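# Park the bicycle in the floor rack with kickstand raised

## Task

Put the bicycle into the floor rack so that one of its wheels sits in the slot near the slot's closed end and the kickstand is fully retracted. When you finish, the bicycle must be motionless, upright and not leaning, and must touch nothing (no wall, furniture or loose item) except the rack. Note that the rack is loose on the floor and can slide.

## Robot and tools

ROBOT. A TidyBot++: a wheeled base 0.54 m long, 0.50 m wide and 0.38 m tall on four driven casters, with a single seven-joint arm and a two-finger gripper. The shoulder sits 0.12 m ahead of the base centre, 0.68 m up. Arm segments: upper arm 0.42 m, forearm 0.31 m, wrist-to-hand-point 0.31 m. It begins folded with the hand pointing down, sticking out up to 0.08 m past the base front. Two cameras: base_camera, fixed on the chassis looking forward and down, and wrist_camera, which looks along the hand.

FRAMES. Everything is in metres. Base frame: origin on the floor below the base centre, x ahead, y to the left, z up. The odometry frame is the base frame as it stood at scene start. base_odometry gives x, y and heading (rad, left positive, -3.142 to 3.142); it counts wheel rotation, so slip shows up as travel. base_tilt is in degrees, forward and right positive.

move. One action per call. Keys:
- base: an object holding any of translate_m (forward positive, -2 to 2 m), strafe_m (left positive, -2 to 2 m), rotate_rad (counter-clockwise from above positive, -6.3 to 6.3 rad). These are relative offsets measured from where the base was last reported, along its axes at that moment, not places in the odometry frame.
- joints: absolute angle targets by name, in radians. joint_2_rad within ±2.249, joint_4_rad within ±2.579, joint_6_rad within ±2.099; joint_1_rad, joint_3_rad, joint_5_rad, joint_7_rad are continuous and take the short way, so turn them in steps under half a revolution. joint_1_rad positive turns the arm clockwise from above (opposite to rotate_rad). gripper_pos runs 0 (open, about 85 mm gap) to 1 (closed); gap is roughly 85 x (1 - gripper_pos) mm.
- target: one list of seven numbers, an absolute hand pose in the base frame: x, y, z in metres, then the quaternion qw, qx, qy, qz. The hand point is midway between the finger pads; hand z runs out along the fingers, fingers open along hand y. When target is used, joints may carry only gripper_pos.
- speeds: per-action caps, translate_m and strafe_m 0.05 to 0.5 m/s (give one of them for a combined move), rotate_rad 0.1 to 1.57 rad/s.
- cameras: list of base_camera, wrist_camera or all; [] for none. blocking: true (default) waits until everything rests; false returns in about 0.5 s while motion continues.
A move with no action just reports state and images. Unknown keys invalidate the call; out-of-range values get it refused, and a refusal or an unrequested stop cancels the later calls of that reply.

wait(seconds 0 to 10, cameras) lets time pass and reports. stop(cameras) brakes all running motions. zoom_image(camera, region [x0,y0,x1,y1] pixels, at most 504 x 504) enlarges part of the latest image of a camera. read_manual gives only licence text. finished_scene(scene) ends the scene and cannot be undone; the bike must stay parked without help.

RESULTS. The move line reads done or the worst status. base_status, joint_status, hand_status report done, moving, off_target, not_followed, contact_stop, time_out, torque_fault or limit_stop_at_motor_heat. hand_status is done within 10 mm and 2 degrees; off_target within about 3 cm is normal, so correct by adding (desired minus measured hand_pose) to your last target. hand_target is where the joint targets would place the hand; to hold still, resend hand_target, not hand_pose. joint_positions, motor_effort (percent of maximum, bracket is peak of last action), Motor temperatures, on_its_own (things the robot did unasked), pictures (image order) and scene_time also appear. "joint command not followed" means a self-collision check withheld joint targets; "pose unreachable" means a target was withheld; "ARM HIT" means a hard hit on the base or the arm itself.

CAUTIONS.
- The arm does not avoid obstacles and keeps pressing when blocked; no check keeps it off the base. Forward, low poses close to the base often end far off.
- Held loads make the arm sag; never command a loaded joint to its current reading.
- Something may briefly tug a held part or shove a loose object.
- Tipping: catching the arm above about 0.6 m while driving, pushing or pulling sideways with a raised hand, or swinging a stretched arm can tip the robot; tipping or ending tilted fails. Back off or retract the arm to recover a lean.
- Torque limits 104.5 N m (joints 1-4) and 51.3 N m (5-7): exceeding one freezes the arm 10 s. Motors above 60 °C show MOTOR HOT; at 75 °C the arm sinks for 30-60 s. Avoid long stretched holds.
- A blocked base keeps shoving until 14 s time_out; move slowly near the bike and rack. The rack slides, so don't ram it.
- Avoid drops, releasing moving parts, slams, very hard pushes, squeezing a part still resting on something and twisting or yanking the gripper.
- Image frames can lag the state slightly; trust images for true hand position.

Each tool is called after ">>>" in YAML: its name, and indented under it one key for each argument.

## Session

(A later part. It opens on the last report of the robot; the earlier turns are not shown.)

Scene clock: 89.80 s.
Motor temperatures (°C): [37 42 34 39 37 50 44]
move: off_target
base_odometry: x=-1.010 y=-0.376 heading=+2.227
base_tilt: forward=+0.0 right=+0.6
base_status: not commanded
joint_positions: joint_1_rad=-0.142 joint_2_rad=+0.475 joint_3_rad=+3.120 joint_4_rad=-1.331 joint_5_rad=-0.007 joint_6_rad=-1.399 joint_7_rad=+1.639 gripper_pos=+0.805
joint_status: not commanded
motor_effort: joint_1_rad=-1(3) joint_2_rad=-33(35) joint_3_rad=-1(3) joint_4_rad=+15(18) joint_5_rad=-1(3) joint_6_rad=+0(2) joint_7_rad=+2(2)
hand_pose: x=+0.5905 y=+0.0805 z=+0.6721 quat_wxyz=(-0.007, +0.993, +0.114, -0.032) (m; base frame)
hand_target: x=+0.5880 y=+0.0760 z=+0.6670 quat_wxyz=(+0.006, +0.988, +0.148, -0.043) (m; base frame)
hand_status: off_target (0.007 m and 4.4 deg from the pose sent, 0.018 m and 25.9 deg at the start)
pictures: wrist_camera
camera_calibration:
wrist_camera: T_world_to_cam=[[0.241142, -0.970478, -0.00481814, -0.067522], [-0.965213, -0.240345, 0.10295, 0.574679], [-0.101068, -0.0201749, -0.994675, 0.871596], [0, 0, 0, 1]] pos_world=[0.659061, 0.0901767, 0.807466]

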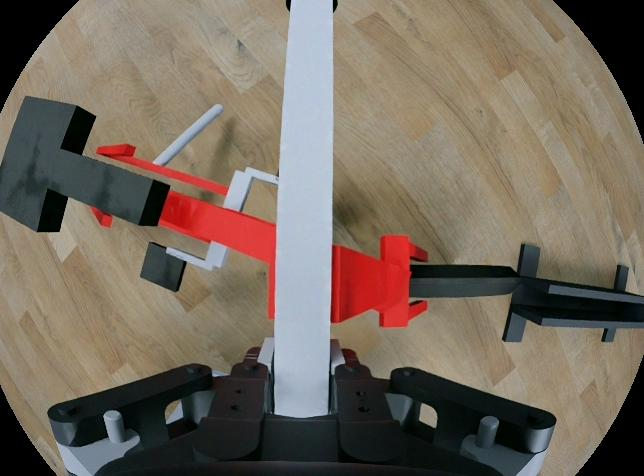

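>>> move:
  base: {"translate_m": 0.09}
  speeds: {"translate_m": 0.09}
  target: [0.598, 0.05, 0.664, 0.0262, 0.9501, 0.2996, -0.0831]
  cameras: ["wrist_camera"]

Scene clock: 92.63 s.
Motor temperatures (°C): [37 42 34 39 37 50 44]
move: off_target
base_odometry: x=-1.065 y=-0.304 heading=+2.226
base_tilt: forward=+0.0 right=+0.6
base_status: done
joint_positions: joint_1_rad=-0.115 joint_2_rad=+0.557 joint_3_rad=+3.090 joint_4_rad=-1.221 joint_5_rad=+0.012 joint_6_rad=-1.466 joint_7_rad=+1.923 gripper_pos=+0.805
joint_status: not commanded
motor_effort: joint_1_rad=-2(3) joint_2_rad=-37(40) joint_3_rad=-1(2) joint_4_rad=+14(19) joint_5_rad=+5(6) joint_6_rad=-2(4) joint_7_rad=+4(4)
hand_pose: x=+0.6109 y=+0.0768 z=+0.6652 quat_wxyz=(-0.012, +0.966, +0.254, -0.050) (m; base frame)
hand_target: x=+0.5980 y=+0.0500 z=+0.6640 quat_wxyz=(+0.026, +0.950, +0.300, -0.083) (m; base frame)
hand_status: off_target (0.030 m and 8.0 deg from the pose sent, 0.032 m and 23.0 deg at the start)
pictures: wrist_camera
camera_calibration:
wrist_camera: T_world_to_cam=[[0.504281, -0.862904, -0.0331257, -0.226233], [-0.853885, -0.503997, 0.129877, 0.528616], [-0.128766, -0.0372088, -0.990977, 0.882456], [0, 0, 0, 1]] pos_world=[0.679093, 0.104039, 0.798344]

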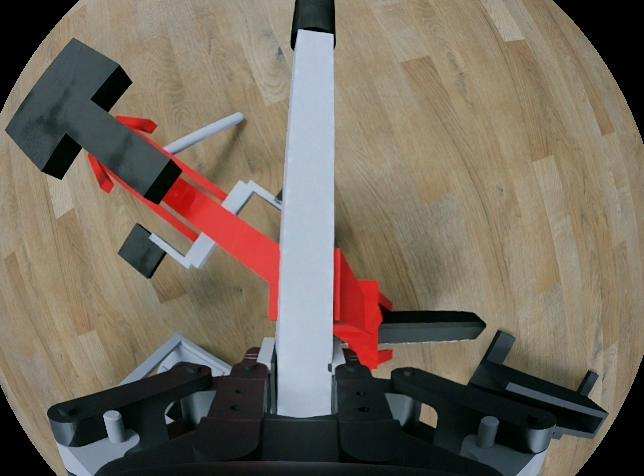

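>>> move:
  base: {"translate_m": 0.03}
  speeds: {"translate_m": 0.09}
  target: [0.603, 0.054, 0.662, 0.0417, 0.9311, 0.3433, -0.1131]
  cameras: ["wrist_camera"]

Scene clock: 93.87 s.
Motor temperatures (°C): [37 42 34 39 37 50 44]
move: off_target
base_odometry: x=-1.083 y=-0.280 heading=+2.226
base_tilt: forward=+0.0 right=+0.6
base_status: done
joint_positions: joint_1_rad=-0.122 joint_2_rad=+0.613 joint_3_rad=+3.088 joint_4_rad=-1.147 joint_5_rad=+0.037 joint_6_rad=-1.543 joint_7_rad=+1.984 gripper_pos=+0.805
joint_status: not commanded
motor_effort: joint_1_rad=-3(4) joint_2_rad=-40(42) joint_3_rad=-1(2) joint_4_rad=+13(18) joint_5_rad=+7(8) joint_6_rad=-4(5) joint_7_rad=+4(4)
hand_pose: x=+0.6139 y=+0.0731 z=+0.6604 quat_wxyz=(-0.007, +0.954, +0.288, -0.080) (m; base frame)
hand_target: x=+0.6030 y=+0.0540 z=+0.6620 quat_wxyz=(+0.042, +0.931, +0.343, -0.113) (m; base frame)
hand_status: off_target (0.022 m and 9.6 deg from the pose sent, 0.024 m and 14.6 deg at the start)
pictures: wrist_camera
camera_calibration:
wrist_camera: T_world_to_cam=[[0.563316, -0.825091, -0.0435907, -0.263166], [-0.806349, -0.560496, 0.188799, 0.465925], [-0.180209, -0.0712043, -0.981048, 0.905405], [0, 0, 0, 1]] pos_world=[0.687106, 0.108482, 0.788808]

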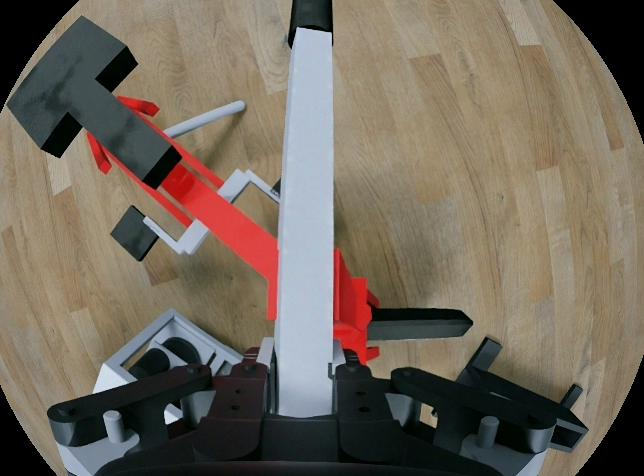

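>>> move:
  joints: {"gripper_pos": 0.6}
  cameras: ["wrist_camera"]

Scene clock: 94.73 s.
Motor temperatures (°C): [37 42 34 39 37 50 44]
move: done
base_odometry: x=-1.083 y=-0.280 heading=+2.226
base_tilt: forward=+0.0 right=+0.6
base_status: not commanded
joint_positions: joint_1_rad=-0.139 joint_2_rad=+0.613 joint_3_rad=+3.088 joint_4_rad=-1.148 joint_5_rad=+0.098 joint_6_rad=-1.553 joint_7_rad=+2.012 gripper_pos=+0.600
joint_status: all done
motor_effort: joint_1_rad=-1(3) joint_2_rad=-37(41) joint_3_rad=-1(1) joint_4_rad=+16(16) joint_5_rad=-1(7) joint_6_rad=-1(5) joint_7_rad=+0(4)
hand_pose: x=+0.6130 y=+0.0628 z=+0.6609 quat_wxyz=(+0.022, +0.946, +0.312, -0.089) (m; base frame)
hand_target: x=+0.6030 y=+0.0540 z=+0.6620 quat_wxyz=(+0.042, +0.931, +0.343, -0.113) (m; base frame)
hand_status: not commanded
pictures: wrist_camera
camera_calibration:
wrist_camera: T_world_to_cam=[[0.608275, -0.793726, 0.000152549, -0.329517], [-0.773843, -0.592994, 0.222543, 0.419137], [-0.176548, -0.135486, -0.974923, 0.902816], [0, 0, 0, 1]] pos_world=[0.684173, 0.109318, 0.78695]

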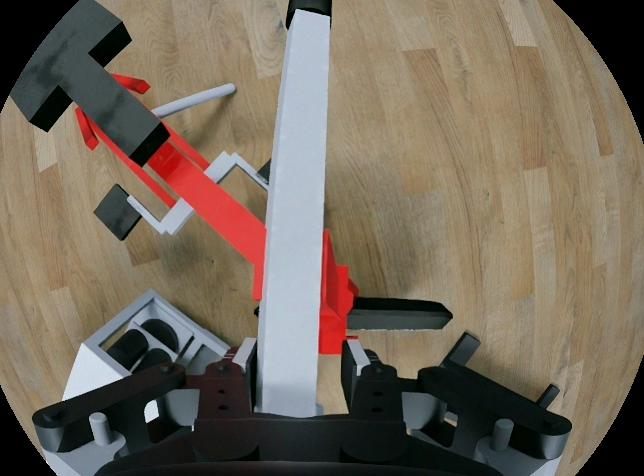

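>>> move:
  joints: {"gripper_pos": 0.0}
  cameras: []

>>> move:
  target: [0.603, 0.06, 0.74, 0.0417, 0.9311, 0.3433, -0.1131]
  cameras: ["wrist_camera"]

>>> move:
  joints: {"joint_2_rad": 0.35, "joint_4_rad": -0.9, "joint_6_rad": -2.0}
  cameras: ["wrist_camera"]

Scene clock: 95.70 s.
Motor temperatures (°C): [37 42 34 39 37 50 44]
move: done
base_odometry: x=-1.083 y=-0.280 heading=+2.226
base_tilt: forward=+0.0 right=+0.6
base_status: not commanded
joint_positions: joint_1_rad=-0.139 joint_2_rad=+0.613 joint_3_rad=+3.088 joint_4_rad=-1.148 joint_5_rad=+0.098 joint_6_rad=-1.553 joint_7_rad=+2.012 gripper_pos=+0.000
joint_status: all done
motor_effort: joint_1_rad=+0(0) joint_2_rad=-37(37) joint_3_rad=-1(1) joint_4_rad=+16(16) joint_5_rad=-1(2) joint_6_rad=-1(2) joint_7_rad=+1(1)
hand_pose: x=+0.6130 y=+0.0628 z=+0.6609 quat_wxyz=(+0.022, +0.946, +0.312, -0.089) (m; base frame)
hand_target: x=+0.6030 y=+0.0540 z=+0.6620 quat_wxyz=(+0.042, +0.931, +0.343, -0.113) (m; base frame)
hand_status: not commanded
pictures: none
No camera images: "cameras" was empty.

Scene clock: 96.93 s.
Motor temperatures (°C): [37 42 34 39 37 50 44]
move: off_target
base_odometry: x=-1.083 y=-0.280 heading=+2.226
base_tilt: forward=+0.0 right=+0.6
base_status: not commanded
joint_positions: joint_1_rad=-0.156 joint_2_rad=+0.613 joint_3_rad=+3.088 joint_4_rad=-0.937 joint_5_rad=+0.098 joint_6_rad=-1.772 joint_7_rad=+2.034 gripper_pos=+0.000
joint_status: not commanded
motor_effort: joint_1_rad=+0(1) joint_2_rad=-37(39) joint_3_rad=-1(1) joint_4_rad=+16(17) joint_5_rad=+0(2) joint_6_rad=-1(2) joint_7_rad=+0(1)
hand_pose: x=+0.6151 y=+0.0700 z=+0.7274 quat_wxyz=(+0.021, +0.943, +0.320, -0.093) (m; base frame)
hand_target: x=+0.6030 y=+0.0600 z=+0.7400 quat_wxyz=(+0.042, +0.931, +0.343, -0.113) (m; base frame)
hand_status: off_target (0.020 m and 4.4 deg from the pose sent, 0.080 m and 5.3 deg at the start)
pictures: wrist_camera
camera_calibration:
wrist_camera: T_world_to_cam=[[0.622007, -0.782991, -0.00564718, -0.330109], [-0.761384, -0.606494, 0.229041, 0.39878], [-0.182762, -0.138165, -0.9734, 0.971913], [0, 0, 0, 1]] pos_world=[0.686583, 0.11767, 0.852859]

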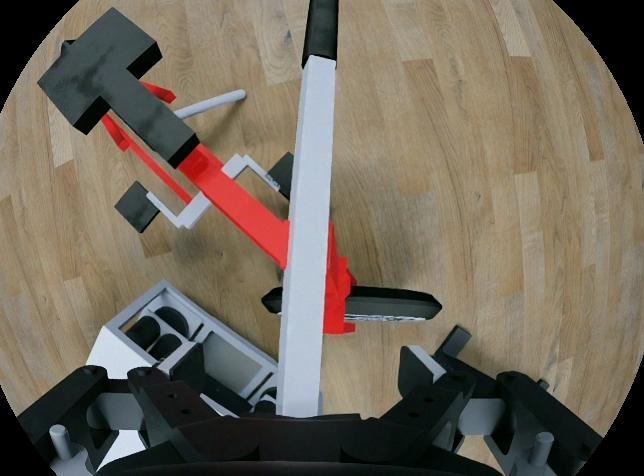

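Scene clock: 98.23 s.
Motor temperatures (°C): [37 42 34 39 37 50 44]
move: done
base_odometry: x=-1.083 y=-0.280 heading=+2.226
base_tilt: forward=+0.0 right=+0.6
base_status: not commanded
joint_positions: joint_1_rad=-0.156 joint_2_rad=+0.352 joint_3_rad=+3.088 joint_4_rad=-0.902 joint_5_rad=+0.098 joint_6_rad=-1.951 joint_7_rad=+2.035 gripper_pos=+0.000
joint_status: all done
motor_effort: joint_1_rad=+0(1) joint_2_rad=-28(41) joint_3_rad=-1(1) joint_4_rad=+16(18) joint_5_rad=-2(2) joint_6_rad=+0(2) joint_7_rad=+0(1)
hand_pose: x=+0.5392 y=+0.0570 z=+0.8651 quat_wxyz=(+0.032, +0.949, +0.313, -0.036) (m; base frame)
hand_target: x=+0.5259 y=+0.0468 z=+0.8692 quat_wxyz=(+0.051, +0.940, +0.332, -0.062) (m; base frame)
hand_status: not commanded
pictures: wrist_camera
camera_calibration:
wrist_camera: T_world_to_cam=[[0.60884, -0.791419, 0.0545023, -0.336768], [-0.79014, -0.598867, 0.130524, 0.401904], [-0.0706594, -0.122533, -0.989946, 1.04319], [0, 0, 0, 1]] pos_world=[0.59631, 0.101987, 0.998596]

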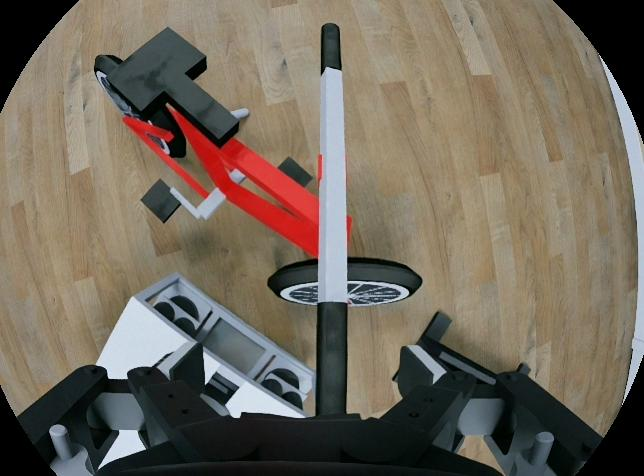

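>>> move:
  base: {"translate_m": -0.4, "strafe_m": -0.35}
  speeds: {"translate_m": 0.4}
  cameras: []

>>> move:
  joints: {"joint_1_rad": 0, "joint_2_rad": -0.2, "joint_3_rad": 3.14, "joint_4_rad": -1.9, "joint_5_rad": 0, "joint_6_rad": -0.9, "joint_7_rad": 1.57, "gripper_pos": 0.3}

Scene clock: 100.83 s.
Motor temperatures (°C): [37 42 34 39 37 50 44]
move: done
base_odometry: x=-0.562 y=-0.384 heading=+2.226
base_tilt: forward=+0.0 right=+0.6
base_status: done
joint_positions: joint_1_rad=-0.163 joint_2_rad=+0.353 joint_3_rad=+3.088 joint_4_rad=-0.902 joint_5_rad=+0.098 joint_6_rad=-1.954 joint_7_rad=+2.035 gripper_pos=+0.000
joint_status: not commanded
motor_effort: joint_1_rad=+0(2) joint_2_rad=-28(32) joint_3_rad=+0(2) joint_4_rad=+16(16) joint_5_rad=+0(2) joint_6_rad=+0(1) joint_7_rad=+1(1)
hand_pose: x=+0.5379 y=+0.0600 z=+0.8650 quat_wxyz=(+0.032, +0.947, +0.317, -0.038) (m; base frame)
hand_target: x=+0.5259 y=+0.0468 z=+0.8692 quat_wxyz=(+0.051, +0.940, +0.332, -0.062) (m; base frame)
hand_status: not commanded
pictures: none
No camera images: "cameras" was empty.

Scene clock: 103.47 s.
Motor temperatures (°C): [37 42 34 39 37 50 44]
move: done
base_odometry: x=-0.562 y=-0.384 heading=+2.226
base_tilt: forward=-0.1 right=+0.6
base_status: not commanded
joint_positions: joint_1_rad=-0.017 joint_2_rad=-0.173 joint_3_rad=+3.121 joint_4_rad=-1.886 joint_5_rad=+0.065 joint_6_rad=-0.949 joint_7_rad=+1.617 gripper_pos=+0.300
joint_status: all done
motor_effort: joint_1_rad=+0(1) joint_2_rad=-12(30) joint_3_rad=+0(1) joint_4_rad=+19(21) joint_5_rad=-1(2) joint_6_rad=+4(5) joint_7_rad=+1(2)
hand_pose: x=+0.5016 y=-0.0006 z=+0.7762 quat_wxyz=(+0.033, +0.969, +0.053, +0.237) (m; base frame)
hand_target: x=+0.5076 y=+0.0020 z=+0.7869 quat_wxyz=(+0.000, +0.964, +0.000, +0.267) (m; base frame)
hand_status: not commanded
pictures: base_camera, wrist_camera
camera_calibration:
wrist_camera: T_world_to_cam=[[0.0924934, -0.989411, 0.111854, -0.1403], [-0.898691, -0.13132, -0.418461, 0.830076], [0.428719, -0.061817, -0.901321, 0.62625], [0, 0, 0, 1]] pos_world=[0.490474, 0.00890442, 0.927499]

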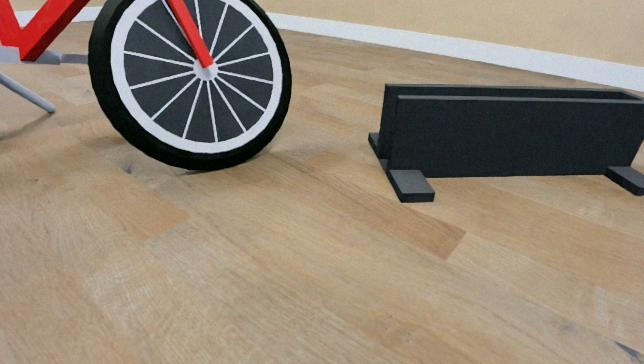

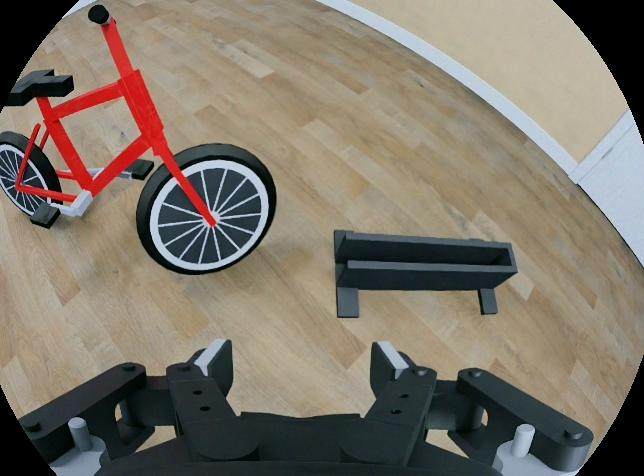

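>>> move:
  base: {"translate_m": 0.18, "strafe_m": -0.39}
  joints: {"joint_1_rad": 0, "joint_2_rad": 0.2, "joint_3_rad": 3.14, "joint_4_rad": -1.9, "joint_5_rad": 0, "joint_6_rad": -1.05, "joint_7_rad": 0.09}
  cameras: []

>>> move:
  target: [0.68, 0.005, 0.3, 0, 0.7373, -0.6756, 0]
  cameras: ["wrist_camera"]

Scene clock: 106.27 s.
Motor temperatures (°C): [37 42 34 39 37 50 44]
move: done
base_odometry: x=-0.362 y=-0.004 heading=+2.226
base_tilt: forward=+0.0 right=+0.6
base_status: done
joint_positions: joint_1_rad=-0.007 joint_2_rad=+0.188 joint_3_rad=+3.131 joint_4_rad=-1.887 joint_5_rad=+0.061 joint_6_rad=-0.998 joint_7_rad=+0.140 gripper_pos=+0.300
joint_status: all done
motor_effort: joint_1_rad=+0(2) joint_2_rad=-21(25) joint_3_rad=+0(2) joint_4_rad=+15(20) joint_5_rad=-1(2) joint_6_rad=+0(5) joint_7_rad=+1(1)
hand_pose: x=+0.4943 y=-0.0078 z=+0.6329 quat_wxyz=(-0.004, +0.770, -0.637, +0.042) (m; base frame)
hand_target: x=+0.4713 y=+0.0019 z=+0.6242 quat_wxyz=(+0.003, +0.739, -0.674, -0.003) (m; base frame)
hand_status: not commanded
pictures: none
No camera images: "cameras" was empty.

Scene clock: 108.47 s.
Motor temperatures (°C): [37 42 34 39 37 50 44]
move: off_target
base_odometry: x=-0.362 y=-0.004 heading=+2.226
base_tilt: forward=+0.0 right=+0.6
base_status: not commanded
joint_positions: joint_1_rad=-0.160 joint_2_rad=+1.115 joint_3_rad=+3.432 joint_4_rad=-1.425 joint_5_rad=-0.391 joint_6_rad=-0.723 joint_7_rad=+0.367 gripper_pos=+0.300
joint_status: not commanded
motor_effort: joint_1_rad=+0(1) joint_2_rad=-43(45) joint_3_rad=+4(4) joint_4_rad=+9(16) joint_5_rad=-1(2) joint_6_rad=-1(1) joint_7_rad=+1(1)
hand_pose: x=+0.6583 y=-0.0016 z=+0.3055 quat_wxyz=(+0.024, +0.734, -0.678, -0.021) (m; base frame)
hand_target: x=+0.6800 y=+0.0050 z=+0.3000 quat_wxyz=(+0.000, +0.737, -0.676, +0.000) (m; base frame)
hand_status: off_target (0.023 m and 3.7 deg from the pose sent, 0.381 m and 7.6 deg at the start)
pictures: wrist_camera
camera_calibration:
wrist_camera: T_world_to_cam=[[-0.992286, -0.0940849, 0.0807244, 0.621946], [-0.0910575, 0.995026, 0.0404068, 0.103762], [-0.0841246, 0.0327445, -0.995917, 0.501444], [0, 0, 0, 1]] pos_world=[0.66878, -0.0611494, 0.444997]

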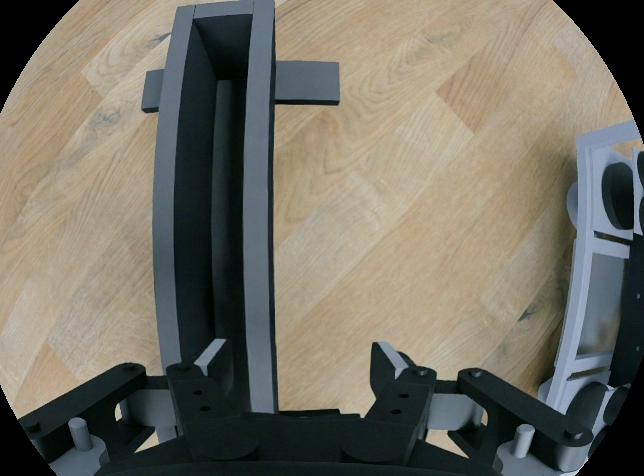

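>>> move:
  base: {"translate_m": 0.03}
  target: [0.68, 0.005, 0.18, 0, 0.7373, -0.6756, 0]
  cameras: ["wrist_camera"]

Scene clock: 110.13 s.
Motor temperatures (°C): [37 42 34 39 37 50 44]
move: off_target
base_odometry: x=-0.380 y=+0.020 heading=+2.225
base_tilt: forward=+0.0 right=+0.6
base_status: done
joint_positions: joint_1_rad=-0.160 joint_2_rad=+1.376 joint_3_rad=+3.429 joint_4_rad=-1.300 joint_5_rad=-0.465 joint_6_rad=-0.596 joint_7_rad=+0.407 gripper_pos=+0.300
joint_status: not commanded
motor_effort: joint_1_rad=+0(2) joint_2_rad=-45(48) joint_3_rad=+4(4) joint_4_rad=+7(10) joint_5_rad=-1(2) joint_6_rad=+0(1) joint_7_rad=+1(1)
hand_pose: x=+0.6571 y=-0.0065 z=+0.1803 quat_wxyz=(+0.035, +0.740, -0.671, -0.014) (m; base frame)
hand_target: x=+0.6800 y=+0.0050 z=+0.1800 quat_wxyz=(+0.000, +0.737, -0.676, +0.000) (m; base frame)
hand_status: off_target (0.026 m and 4.3 deg from the pose sent, 0.128 m and 3.7 deg at the start)
pictures: wrist_camera
camera_calibration:
wrist_camera: T_world_to_cam=[[-0.99003, -0.11038, 0.0875075, 0.627557], [-0.109442, 0.993873, 0.0154546, 0.130174], [-0.0886772, 0.00572347, -0.996044, 0.379651], [0, 0, 0, 1]] pos_world=[0.669213, -0.0622794, 0.321221]

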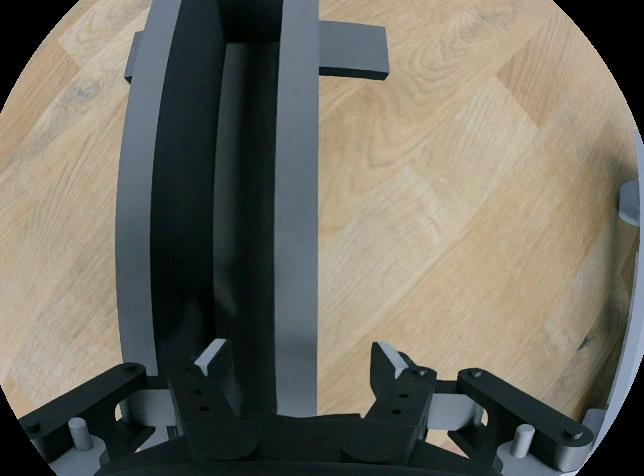

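>>> move:
  target: [0.683, 0.005, 0.128, 0, 0.7373, -0.6756, 0]
  cameras: ["wrist_camera"]

Scene clock: 111.50 s.
Motor temperatures (°C): [37 42 34 39 37 50 44]
move: off_target
base_odometry: x=-0.380 y=+0.020 heading=+2.225
base_tilt: forward=+0.0 right=+0.6
base_status: not commanded
joint_positions: joint_1_rad=-0.156 joint_2_rad=+1.485 joint_3_rad=+3.417 joint_4_rad=-1.195 joint_5_rad=-0.465 joint_6_rad=-0.576 joint_7_rad=+0.407 gripper_pos=+0.300
joint_status: not commanded
motor_effort: joint_1_rad=+0(1) joint_2_rad=-45(48) joint_3_rad=+3(4) joint_4_rad=+7(9) joint_5_rad=-1(2) joint_6_rad=+0(2) joint_7_rad=+1(1)
hand_pose: x=+0.6661 y=-0.0020 z=+0.1332 quat_wxyz=(+0.031, +0.749, -0.661, -0.009) (m; base frame)
hand_target: x=+0.6830 y=+0.0050 z=+0.1280 quat_wxyz=(+0.000, +0.737, -0.676, +0.000) (m; base frame)
hand_status: off_target (0.019 m and 4.3 deg from the pose sent, 0.060 m and 4.3 deg at the start)
pictures: wrist_camera
camera_calibration:
wrist_camera: T_world_to_cam=[[-0.987516, -0.13768, 0.076532, 0.640896], [-0.136991, 0.99047, 0.014205, 0.145932], [-0.0777585, 0.0035435, -0.996966, 0.326298], [0, 0, 0, 1]] pos_world=[0.678259, -0.0574594, 0.274186]

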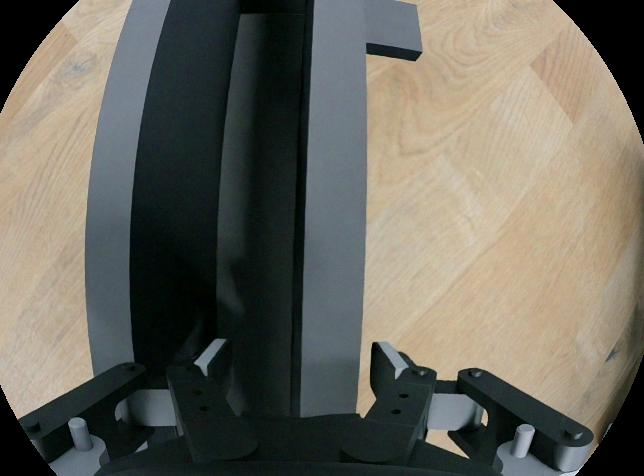

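>>> move:
  base: {"translate_m": -0.009}
  cameras: []

>>> move:
  joints: {"gripper_pos": 1.0}
  cameras: ["wrist_camera"]

>>> move:
  target: [0.683, 0.005, 0.19, 0, 0.7373, -0.6756, 0]
  cameras: ["base_camera", "wrist_camera"]

Scene clock: 112.20 s.
Motor temperatures (°C): [37 42 34 39 37 50 44]
move: done
base_odometry: x=-0.375 y=+0.013 heading=+2.226
base_tilt: forward=+0.0 right=+0.6
base_status: done
joint_positions: joint_1_rad=-0.154 joint_2_rad=+1.486 joint_3_rad=+3.416 joint_4_rad=-1.191 joint_5_rad=-0.465 joint_6_rad=-0.573 joint_7_rad=+0.407 gripper_pos=+0.300
joint_status: not commanded
motor_effort: joint_1_rad=+0(2) joint_2_rad=-45(48) joint_3_rad=+4(4) joint_4_rad=+7(10) joint_5_rad=-2(2) joint_6_rad=+0(1) joint_7_rad=+0(1)
hand_pose: x=+0.6688 y=-0.0024 z=+0.1333 quat_wxyz=(+0.029, +0.749, -0.662, -0.007) (m; base frame)
hand_target: x=+0.6830 y=+0.0050 z=+0.1280 quat_wxyz=(+0.000, +0.737, -0.676, +0.000) (m; base frame)
hand_status: not commanded
pictures: none
No camera images: "cameras" was empty.

Scene clock: 113.17 s.
Motor temperatures (°C): [37 43 34 39 37 50 44]
move: off_target
base_odometry: x=-0.375 y=+0.013 heading=+2.226
base_tilt: forward=+0.0 right=+0.6
base_status: not commanded
joint_positions: joint_1_rad=-0.153 joint_2_rad=+1.482 joint_3_rad=+3.416 joint_4_rad=-1.195 joint_5_rad=-0.469 joint_6_rad=-0.572 joint_7_rad=+0.407 gripper_pos=+0.801
joint_status: gripper_pos off_target (ended at +0.801, target +1.000)
motor_effort: joint_1_rad=-1(1) joint_2_rad=-42(46) joint_3_rad=+3(4) joint_4_rad=+10(12) joint_5_rad=-1(2) joint_6_rad=+1(4) joint_7_rad=+1(1)
hand_pose: x=+0.6688 y=-0.0024 z=+0.1346 quat_wxyz=(+0.028, +0.748, -0.664, -0.007) (m; base frame)
hand_target: x=+0.6830 y=+0.0050 z=+0.1280 quat_wxyz=(+0.000, +0.737, -0.676, +0.000) (m; base frame)
hand_status: not commanded
pictures: wrist_camera
camera_calibration:
wrist_camera: T_world_to_cam=[[-0.98875, -0.132345, 0.0696996, 0.645131], [-0.131584, 0.991185, 0.0154234, 0.142956], [-0.0711264, 0.00607856, -0.997449, 0.323594], [0, 0, 0, 1]] pos_world=[0.6797, -0.0582829, 0.275598]

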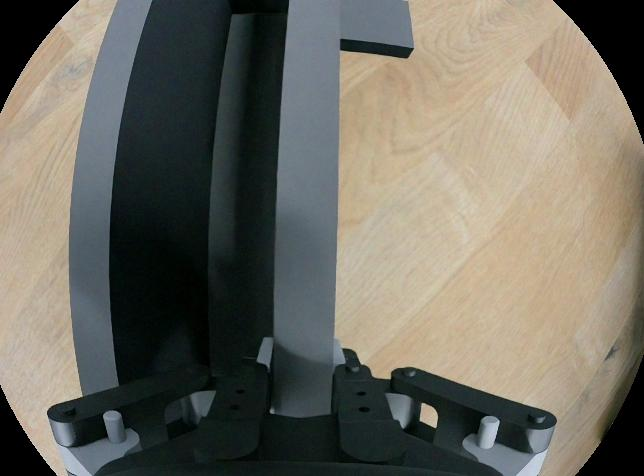

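Scene clock: 114.20 s.
Motor temperatures (°C): [37 43 34 39 37 50 44]
move: off_target
base_odometry: x=-0.375 y=+0.013 heading=+2.226
base_tilt: forward=+0.0 right=+0.6
base_status: not commanded
joint_positions: joint_1_rad=-0.153 joint_2_rad=+1.441 joint_3_rad=+3.415 joint_4_rad=-1.293 joint_5_rad=-0.470 joint_6_rad=-0.562 joint_7_rad=+0.408 gripper_pos=+0.801
joint_status: not commanded
motor_effort: joint_1_rad=+0(1) joint_2_rad=-54(54) joint_3_rad=+5(5) joint_4_rad=+8(10) joint_5_rad=+0(2) joint_6_rad=-1(4) joint_7_rad=+0(1)
hand_pose: x=+0.6378 y=-0.0089 z=+0.1458 quat_wxyz=(+0.044, +0.739, -0.672, -0.021) (m; base frame)
hand_target: x=+0.6830 y=+0.0050 z=+0.1900 quat_wxyz=(+0.000, +0.737, -0.676, +0.000) (m; base frame)
hand_status: off_target (0.065 m and 5.7 deg from the pose sent, 0.058 m and 3.8 deg at the start)
pictures: base_camera, wrist_camera
camera_calibration:
wrist_camera: T_world_to_cam=[[-0.987961, -0.106614, 0.112103, 0.606371], [-0.105706, 0.994298, 0.0140315, 0.128867], [-0.11296, 0.00201262, -0.993597, 0.358694], [0, 0, 0, 1]] pos_world=[0.653211, -0.0642064, 0.286613]

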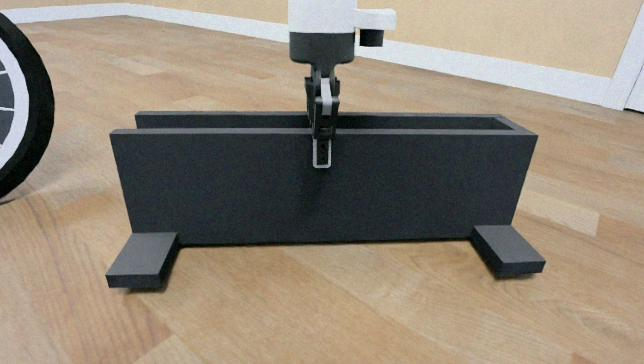

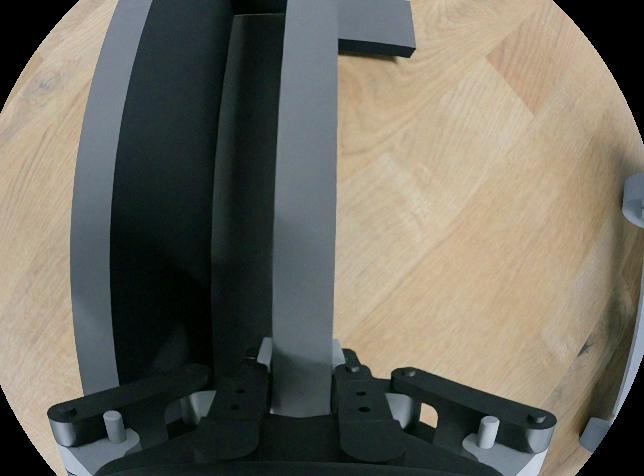

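>>> move:
  base: {"translate_m": -0.134, "strafe_m": 0.192, "rotate_rad": -0.218}
  speeds: {"translate_m": 0.2, "rotate_rad": 0.3}
  target: [0.683, 0.005, 0.21, 0, 0.7373, -0.6756, 0]
  cameras: []

>>> move:
  target: [0.683, 0.005, 0.135, 0, 0.7373, -0.6756, 0]
  cameras: ["base_camera"]

Scene clock: 128.97 s.
Motor temperatures (°C): [37 44 34 39 37 50 44]
move: off_target
base_odometry: x=-0.446 y=-0.210 heading=+2.007
base_tilt: forward=+0.0 right=+0.6
base_status: done
joint_positions: joint_1_rad=-0.162 joint_2_rad=+1.402 joint_3_rad=+3.416 joint_4_rad=-1.329 joint_5_rad=-0.471 joint_6_rad=-0.562 joint_7_rad=+0.409 gripper_pos=+0.801
joint_status: not commanded
motor_effort: joint_1_rad=+0(5) joint_2_rad=-55(57) joint_3_rad=+5(9) joint_4_rad=+9(11) joint_5_rad=+0(2) joint_6_rad=+0(2) joint_7_rad=+0(1)
hand_pose: x=+0.6371 y=-0.0049 z=+0.1623 quat_wxyz=(+0.043, +0.738, -0.673, -0.021) (m; base frame)
hand_target: x=+0.6830 y=+0.0050 z=+0.2100 quat_wxyz=(+0.000, +0.737, -0.676, +0.000) (m; base frame)
hand_status: off_target (0.067 m and 5.4 deg from the pose sent, 0.080 m and 5.7 deg at the start)
pictures: none
No camera images: "cameras" was empty.

Scene clock: 130.53 s.
Motor temperatures (°C): [37 45 34 39 37 50 44]
move: off_target
base_odometry: x=-0.446 y=-0.210 heading=+2.007
base_tilt: forward=-0.1 right=+0.6
base_status: not commanded
joint_positions: joint_1_rad=-0.154 joint_2_rad=+1.473 joint_3_rad=+3.413 joint_4_rad=-1.221 joint_5_rad=-0.472 joint_6_rad=-0.561 joint_7_rad=+0.409 gripper_pos=+0.801
joint_status: not commanded
motor_effort: joint_1_rad=+0(1) joint_2_rad=-44(56) joint_3_rad=+3(7) joint_4_rad=+11(13) joint_5_rad=-1(2) joint_6_rad=+2(3) joint_7_rad=+1(2)
hand_pose: x=+0.6621 y=-0.0021 z=+0.1361 quat_wxyz=(+0.030, +0.746, -0.666, -0.009) (m; base frame)
hand_target: x=+0.6830 y=+0.0050 z=+0.1350 quat_wxyz=(+0.000, +0.737, -0.676, +0.000) (m; base frame)
hand_status: off_target (0.022 m and 3.9 deg from the pose sent, 0.054 m and 5.4 deg at the start)
pictures: base_camera

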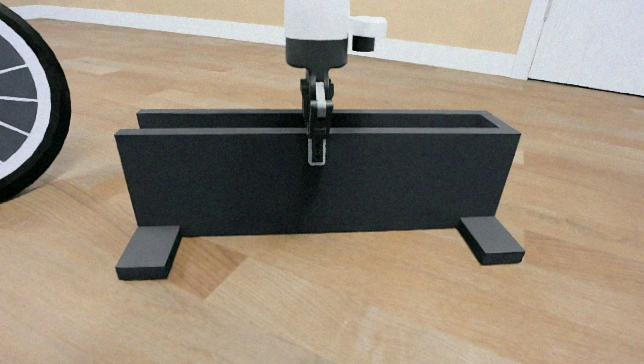

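>>> move:
  joints: {"gripper_pos": 0.3}
  cameras: []

>>> move:
  target: [0.675, 0.0, 0.32, 0, 0.7071, -0.7071, 0]
  cameras: ["wrist_camera"]

Scene clock: 131.60 s.
Motor temperatures (°C): [37 45 34 39 37 50 44]
move: done
base_odometry: x=-0.446 y=-0.210 heading=+2.007
base_tilt: forward=+0.0 right=+0.6
base_status: not commanded
joint_positions: joint_1_rad=-0.154 joint_2_rad=+1.474 joint_3_rad=+3.413 joint_4_rad=-1.204 joint_5_rad=-0.472 joint_6_rad=-0.561 joint_7_rad=+0.409 gripper_pos=+0.300
joint_status: all done
motor_effort: joint_1_rad=+0(1) joint_2_rad=-45(48) joint_3_rad=+3(4) joint_4_rad=+7(11) joint_5_rad=-1(3) joint_6_rad=+0(2) joint_7_rad=+1(1)
hand_pose: x=+0.6711 y=-0.0005 z=+0.1375 quat_wxyz=(+0.024, +0.747, -0.664, -0.004) (m; base frame)
hand_target: x=+0.6830 y=+0.0050 z=+0.1350 quat_wxyz=(+0.000, +0.737, -0.676, +0.000) (m; base frame)
hand_status: not commanded
pictures: none
No camera images: "cameras" was empty.

Scene clock: 133.27 s.
Motor temperatures (°C): [37 45 34 39 37 50 44]
move: off_target
base_odometry: x=-0.446 y=-0.210 heading=+2.007
base_tilt: forward=+0.0 right=+0.6
base_status: not commanded
joint_positions: joint_1_rad=-0.164 joint_2_rad=+1.101 joint_3_rad=+3.455 joint_4_rad=-1.432 joint_5_rad=-0.472 joint_6_rad=-0.638 joint_7_rad=+0.393 gripper_pos=+0.300
joint_status: not commanded
motor_effort: joint_1_rad=+0(1) joint_2_rad=-44(49) joint_3_rad=+4(4) joint_4_rad=+10(10) joint_5_rad=-1(2) joint_6_rad=+0(1) joint_7_rad=+1(1)
hand_pose: x=+0.6907 y=-0.0054 z=+0.3132 quat_wxyz=(-0.014, +0.719, -0.695, +0.017) (m; base frame)
hand_target: x=+0.6750 y=+0.0000 z=+0.3200 quat_wxyz=(+0.000, +0.707, -0.707, +0.000) (m; base frame)
hand_status: off_target (0.018 m and 3.2 deg from the pose sent, 0.183 m and 7.3 deg at the start)
pictures: wrist_camera
camera_calibration:
wrist_camera: T_world_to_cam=[[-0.998427, -0.0497792, -0.0258143, 0.690985], [-0.0506707, 0.998098, 0.0351138, 0.0840192], [0.0240172, 0.0363666, -0.99905, 0.438279], [0, 0, 0, 1]] pos_world=[0.683629, -0.0654014, 0.45275]

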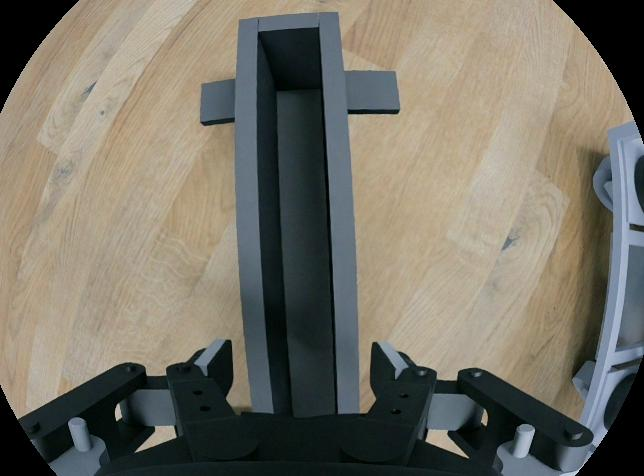

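>>> move:
  joints: {"joint_1_rad": -0.16, "joint_2_rad": 0.45, "joint_3_rad": 3.1, "joint_4_rad": -0.65, "joint_5_rad": 0.12, "joint_6_rad": -2.04, "joint_7_rad": 2.1, "gripper_pos": 0}
  cameras: []

>>> move:
  base: {"translate_m": 0.178, "strafe_m": 0.696, "rotate_rad": 0.093}
  speeds: {"translate_m": 0.35}

Scene clock: 136.20 s.
Motor temperatures (°C): [37 45 34 39 37 50 44]
move: done
base_odometry: x=-0.446 y=-0.210 heading=+2.007
base_tilt: forward=+0.0 right=+0.6
base_status: not commanded
joint_positions: joint_1_rad=-0.165 joint_2_rad=+0.455 joint_3_rad=+3.118 joint_4_rad=-0.653 joint_5_rad=+0.054 joint_6_rad=-1.987 joint_7_rad=+2.051 gripper_pos=+0.000
joint_status: all done
motor_effort: joint_1_rad=-1(2) joint_2_rad=-32(49) joint_3_rad=-1(4) joint_4_rad=+15(17) joint_5_rad=-1(3) joint_6_rad=+1(2) joint_7_rad=+1(2)
hand_pose: x=+0.5939 y=+0.0728 z=+0.8898 quat_wxyz=(+0.022, +0.948, +0.316, +0.021) (m; base frame)
hand_target: x=+0.5793 y=+0.0557 z=+0.8935 quat_wxyz=(+0.044, +0.943, +0.330, -0.007) (m; base frame)
hand_status: not commanded
pictures: none
No camera images: "cameras" was empty.

Scene clock: 139.30 s.
Motor temperatures (°C): [37 45 34 39 37 50 44]
move: done
base_odometry: x=-1.152 y=-0.343 heading=+2.100
base_tilt: forward=+0.0 right=+0.6
base_status: done
joint_positions: joint_1_rad=-0.160 joint_2_rad=+0.455 joint_3_rad=+3.110 joint_4_rad=-0.653 joint_5_rad=+0.065 joint_6_rad=-1.991 joint_7_rad=+2.054 gripper_pos=+0.000
joint_status: not commanded
motor_effort: joint_1_rad=+0(5) joint_2_rad=-31(33) joint_3_rad=+0(3) joint_4_rad=+15(16) joint_5_rad=-1(3) joint_6_rad=+1(1) joint_7_rad=+1(1)
hand_pose: x=+0.5932 y=+0.0703 z=+0.8899 quat_wxyz=(+0.025, +0.948, +0.316, +0.018) (m; base frame)
hand_target: x=+0.5793 y=+0.0557 z=+0.8935 quat_wxyz=(+0.044, +0.943, +0.330, -0.007) (m; base frame)
hand_status: not commanded
pictures: base_camera, wrist_camera
camera_calibration:
wrist_camera: T_world_to_cam=[[0.609658, -0.788894, 0.0772225, -0.381353], [-0.79214, -0.609902, 0.0231273, 0.546771], [0.0288532, -0.0752707, -0.996746, 1.01693], [0, 0, 0, 1]] pos_world=[0.636272, 0.109175, 1.03043]

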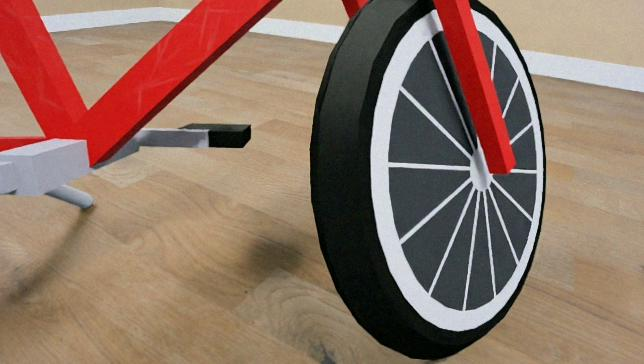

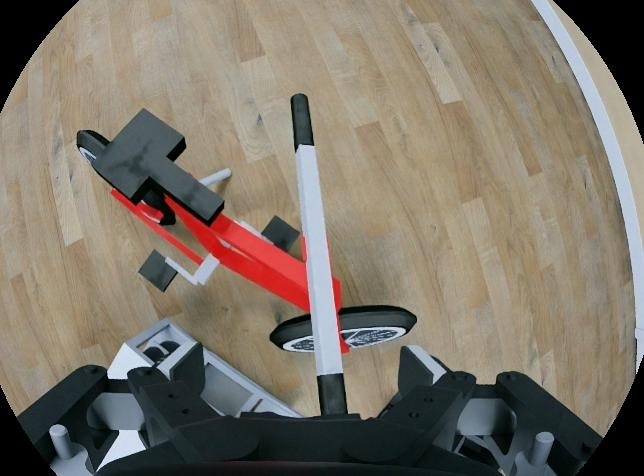

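>>> move:
  base: {"translate_m": 0.03}
  target: [0.622, 0.068, 0.755, 0.0468, 0.9256, 0.3553, -0.1219]
  cameras: ["wrist_camera"]

Scene clock: 140.87 s.
Motor temperatures (°C): [37 45 34 39 37 50 44]
move: off_target
base_odometry: x=-1.167 y=-0.317 heading=+2.101
base_tilt: forward=+0.0 right=+0.6
base_status: done
joint_positions: joint_1_rad=-0.187 joint_2_rad=+0.689 joint_3_rad=+3.110 joint_4_rad=-0.732 joint_5_rad=+0.088 joint_6_rad=-1.985 joint_7_rad=+2.074 gripper_pos=+0.000
joint_status: not commanded
motor_effort: joint_1_rad=+0(1) joint_2_rad=-39(44) joint_3_rad=+0(1) joint_4_rad=+15(17) joint_5_rad=-1(3) joint_6_rad=-2(3) joint_7_rad=+1(1)
hand_pose: x=+0.6095 y=+0.0798 z=+0.7537 quat_wxyz=(+0.013, +0.932, +0.336, -0.136) (m; base frame)
hand_target: x=+0.6220 y=+0.0680 z=+0.7550 quat_wxyz=(+0.047, +0.926, +0.355, -0.122) (m; base frame)
hand_status: off_target (0.017 m and 4.8 deg from the pose sent, 0.138 m and 17.1 deg at the start)
pictures: wrist_camera
camera_calibration:
wrist_camera: T_world_to_cam=[[0.645679, -0.761647, -0.0546992, -0.297979], [-0.71705, -0.629383, 0.299525, 0.316165], [-0.262559, -0.154175, -0.952519, 1.03201], [0, 0, 0, 1]] pos_world=[0.690069, 0.131144, 0.87201]

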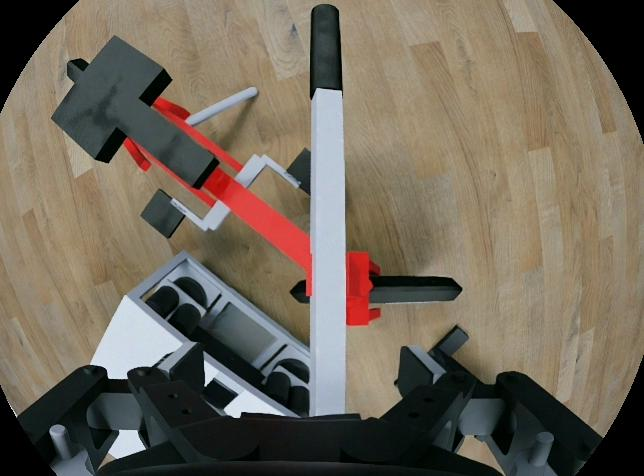

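>>> move:
  target: [0.619, 0.046, 0.695, 0.0468, 0.9256, 0.3553, -0.1219]
  cameras: ["wrist_camera"]

Scene clock: 142.20 s.
Motor temperatures (°C): [37 45 34 39 37 50 44]
move: off_target
base_odometry: x=-1.167 y=-0.317 heading=+2.101
base_tilt: forward=+0.0 right=+0.6
base_status: not commanded
joint_positions: joint_1_rad=-0.166 joint_2_rad=+0.684 joint_3_rad=+3.110 joint_4_rad=-0.971 joint_5_rad=+0.099 joint_6_rad=-1.785 joint_7_rad=+2.074 gripper_pos=+0.000
joint_status: not commanded
motor_effort: joint_1_rad=+0(1) joint_2_rad=-39(41) joint_3_rad=+0(1) joint_4_rad=+15(16) joint_5_rad=-1(1) joint_6_rad=-2(3) joint_7_rad=+1(1)
hand_pose: x=+0.6029 y=+0.0642 z=+0.6850 quat_wxyz=(+0.016, +0.930, +0.335, -0.153) (m; base frame)
hand_target: x=+0.6190 y=+0.0460 z=+0.6950 quat_wxyz=(+0.047, +0.926, +0.355, -0.122) (m; base frame)
hand_status: off_target (0.026 m and 5.6 deg from the pose sent, 0.068 m and 4.8 deg at the start)
pictures: wrist_camera
camera_calibration:
wrist_camera: T_world_to_cam=[[0.642571, -0.763833, -0.0605122, -0.303402], [-0.708323, -0.622274, 0.333247, 0.293301], [-0.2922, -0.171273, -0.940896, 0.973417], [0, 0, 0, 1]] pos_world=[0.687142, 0.117485, 0.799782]

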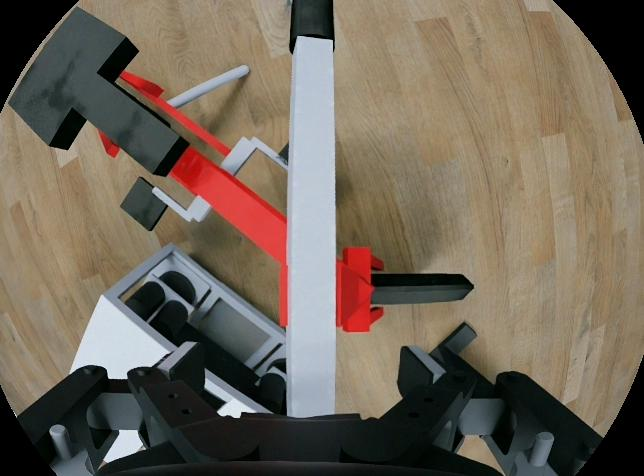

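>>> move:
  target: [0.62, 0.041, 0.673, 0.0468, 0.9256, 0.3553, -0.1219]
  cameras: []

>>> move:
  joints: {"gripper_pos": 0.6}
  cameras: ["wrist_camera"]

>>> move:
  joints: {"gripper_pos": 1.0}
  cameras: ["wrist_camera"]

Scene clock: 143.03 s.
Motor temperatures (°C): [37 45 34 39 37 50 44]
move: off_target
base_odometry: x=-1.167 y=-0.317 heading=+2.101
base_tilt: forward=+0.0 right=+0.6
base_status: not commanded
joint_positions: joint_1_rad=-0.156 joint_2_rad=+0.682 joint_3_rad=+3.106 joint_4_rad=-1.033 joint_5_rad=+0.103 joint_6_rad=-1.716 joint_7_rad=+2.074 gripper_pos=+0.000
joint_status: not commanded
motor_effort: joint_1_rad=+0(1) joint_2_rad=-39(41) joint_3_rad=+0(1) joint_4_rad=+15(16) joint_5_rad=-1(2) joint_6_rad=-2(3) joint_7_rad=+1(1)
hand_pose: x=+0.6036 y=+0.0592 z=+0.6660 quat_wxyz=(+0.017, +0.931, +0.334, -0.149) (m; base frame)
hand_target: x=+0.6200 y=+0.0410 z=+0.6730 quat_wxyz=(+0.047, +0.926, +0.355, -0.122) (m; base frame)
hand_status: off_target (0.025 m and 5.2 deg from the pose sent, 0.031 m and 5.6 deg at the start)
pictures: none
No camera images: "cameras" was empty.

Scene clock: 143.90 s.
Motor temperatures (°C): [37 45 34 39 37 50 44]
move: done
base_odometry: x=-1.167 y=-0.317 heading=+2.101
base_tilt: forward=+0.0 right=+0.6
base_status: not commanded
joint_positions: joint_1_rad=-0.156 joint_2_rad=+0.682 joint_3_rad=+3.106 joint_4_rad=-1.033 joint_5_rad=+0.103 joint_6_rad=-1.715 joint_7_rad=+2.074 gripper_pos=+0.600
joint_status: all done
motor_effort: joint_1_rad=+0(0) joint_2_rad=-39(39) joint_3_rad=+0(1) joint_4_rad=+15(15) joint_5_rad=-1(2) joint_6_rad=-2(3) joint_7_rad=+1(1)
hand_pose: x=+0.6038 y=+0.0592 z=+0.6660 quat_wxyz=(+0.017, +0.931, +0.334, -0.148) (m; base frame)
hand_target: x=+0.6200 y=+0.0410 z=+0.6730 quat_wxyz=(+0.047, +0.926, +0.355, -0.122) (m; base frame)
hand_status: not commanded
pictures: wrist_camera
camera_calibration:
wrist_camera: T_world_to_cam=[[0.642566, -0.764242, -0.0551636, -0.312401], [-0.711909, -0.622087, 0.325875, 0.304252], [-0.283364, -0.170125, -0.943802, 0.951463], [0, 0, 0, 1]] pos_world=[0.686948, 0.112388, 0.781611]

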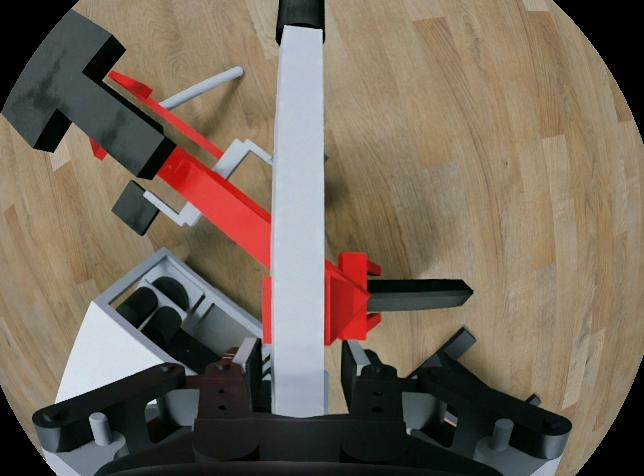

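Scene clock: 144.67 s.
Motor temperatures (°C): [37 45 34 39 37 50 44]
move: off_target
base_odometry: x=-1.167 y=-0.317 heading=+2.101
base_tilt: forward=+0.0 right=+0.6
base_status: not commanded
joint_positions: joint_1_rad=-0.152 joint_2_rad=+0.679 joint_3_rad=+3.100 joint_4_rad=-1.037 joint_5_rad=+0.104 joint_6_rad=-1.714 joint_7_rad=+2.074 gripper_pos=+0.797
joint_status: gripper_pos off_target (ended at +0.797, target +1.000)
motor_effort: joint_1_rad=-1(4) joint_2_rad=-38(39) joint_3_rad=+0(2) joint_4_rad=+16(18) joint_5_rad=+5(5) joint_6_rad=+1(4) joint_7_rad=+1(2)
hand_pose: x=+0.6028 y=+0.0594 z=+0.6665 quat_wxyz=(+0.016, +0.930, +0.335, -0.148) (m; base frame)
hand_target: x=+0.6200 y=+0.0410 z=+0.6730 quat_wxyz=(+0.047, +0.926, +0.355, -0.122) (m; base frame)
hand_status: not commanded
pictures: wrist_camera
camera_calibration:
wrist_camera: T_world_to_cam=[[0.643862, -0.762986, -0.0573873, -0.310952], [-0.710793, -0.624206, 0.324254, 0.304043], [-0.283223, -0.167984, -0.944228, 0.951783], [0, 0, 0, 1]] pos_world=[0.685888, 0.112417, 0.782268]

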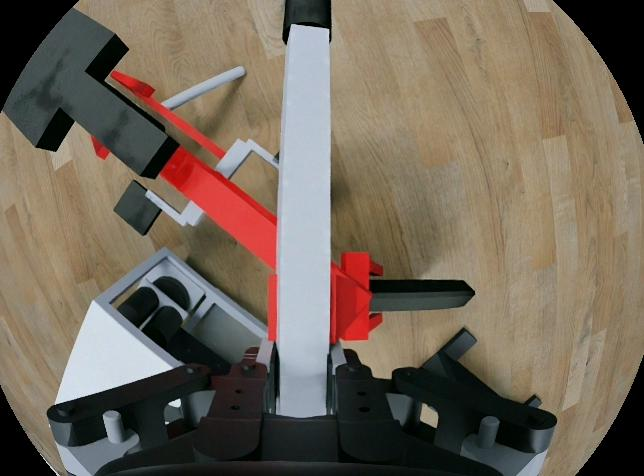

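>>> move:
  base: {"translate_m": -0.045}
  speeds: {"translate_m": 0.05}
  target: [0.596, 0.056, 0.667, 0.0217, 0.9727, 0.2068, -0.1022]
  cameras: ["wrist_camera"]

>>> move:
  base: {"translate_m": -0.045}
  speeds: {"translate_m": 0.05}
  target: [0.59, 0.064, 0.667, 0.0067, 0.9926, 0.0868, -0.0765]
  cameras: ["wrist_camera"]

Scene clock: 146.33 s.
Motor temperatures (°C): [37 45 34 39 37 50 44]
move: off_target
base_odometry: x=-1.145 y=-0.356 heading=+2.101
base_tilt: forward=+0.0 right=+0.6
base_status: done
joint_positions: joint_1_rad=-0.151 joint_2_rad=+0.604 joint_3_rad=+3.100 joint_4_rad=-1.131 joint_5_rad=+0.093 joint_6_rad=-1.597 joint_7_rad=+1.874 gripper_pos=+0.799
joint_status: not commanded
motor_effort: joint_1_rad=+2(4) joint_2_rad=-34(39) joint_3_rad=+1(4) joint_4_rad=+10(15) joint_5_rad=+3(6) joint_6_rad=-7(8) joint_7_rad=+0(2)
hand_pose: x=+0.6055 y=+0.0637 z=+0.6722 quat_wxyz=(+0.029, +0.964, +0.245, -0.097) (m; base frame)
hand_target: x=+0.5960 y=+0.0560 z=+0.6670 quat_wxyz=(+0.022, +0.973, +0.207, -0.102) (m; base frame)
hand_status: off_target (0.013 m and 4.6 deg from the pose sent, 0.008 m and 16.4 deg at the start)
pictures: wrist_camera
camera_calibration:
wrist_camera: T_world_to_cam=[[0.493598, -0.869391, 0.0228062, -0.265315], [-0.846737, -0.474421, 0.240752, 0.43568], [-0.198488, -0.138146, -0.970319, 0.923012], [0, 0, 0, 1]] pos_world=[0.683073, 0.103543, 0.796775]

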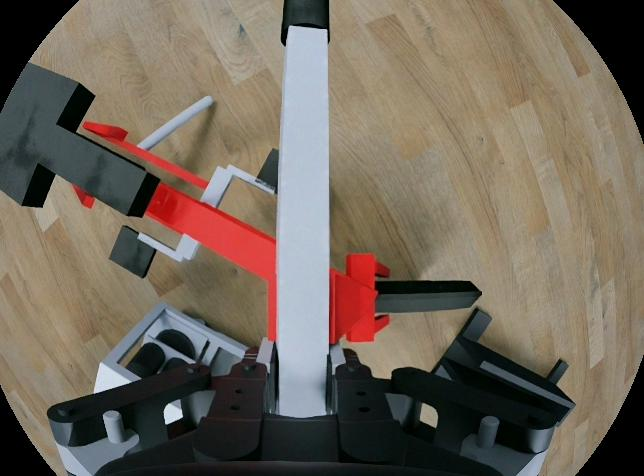

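Scene clock: 147.83 s.
Motor temperatures (°C): [37 45 34 39 37 50 44]
move: off_target
base_odometry: x=-1.122 y=-0.395 heading=+2.100
base_tilt: forward=+0.0 right=+0.6
base_status: done
joint_positions: joint_1_rad=-0.150 joint_2_rad=+0.545 joint_3_rad=+3.108 joint_4_rad=-1.207 joint_5_rad=+0.053 joint_6_rad=-1.516 joint_7_rad=+1.660 gripper_pos=+0.807
joint_status: not commanded
motor_effort: joint_1_rad=+1(3) joint_2_rad=-31(35) joint_3_rad=+2(3) joint_4_rad=+9(11) joint_5_rad=+2(4) joint_6_rad=-7(9) joint_7_rad=-1(1)
hand_pose: x=+0.6016 y=+0.0716 z=+0.6766 quat_wxyz=(+0.020, +0.989, +0.136, -0.062) (m; base frame)
hand_target: x=+0.5900 y=+0.0640 z=+0.6670 quat_wxyz=(+0.007, +0.993, +0.087, -0.077) (m; base frame)
hand_status: off_target (0.017 m and 6.1 deg from the pose sent, 0.016 m and 18.7 deg at the start)
pictures: wrist_camera
camera_calibration:
wrist_camera: T_world_to_cam=[[0.288309, -0.956754, 0.038735, -0.137591], [-0.945415, -0.278009, 0.170005, 0.528296], [-0.151884, -0.0856346, -0.984682, 0.905517], [0, 0, 0, 1]] pos_world=[0.676661, 0.0927745, 0.807162]

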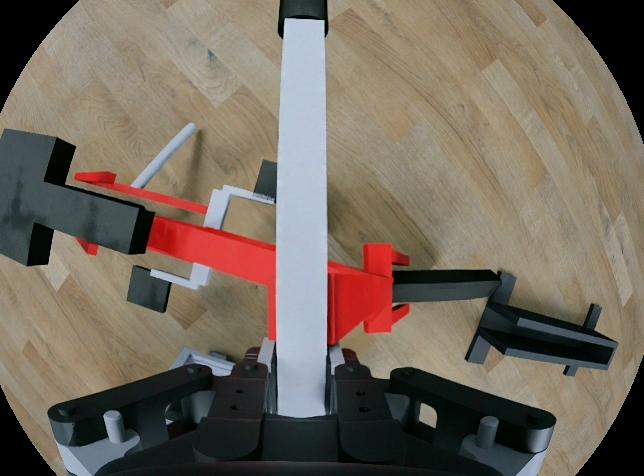

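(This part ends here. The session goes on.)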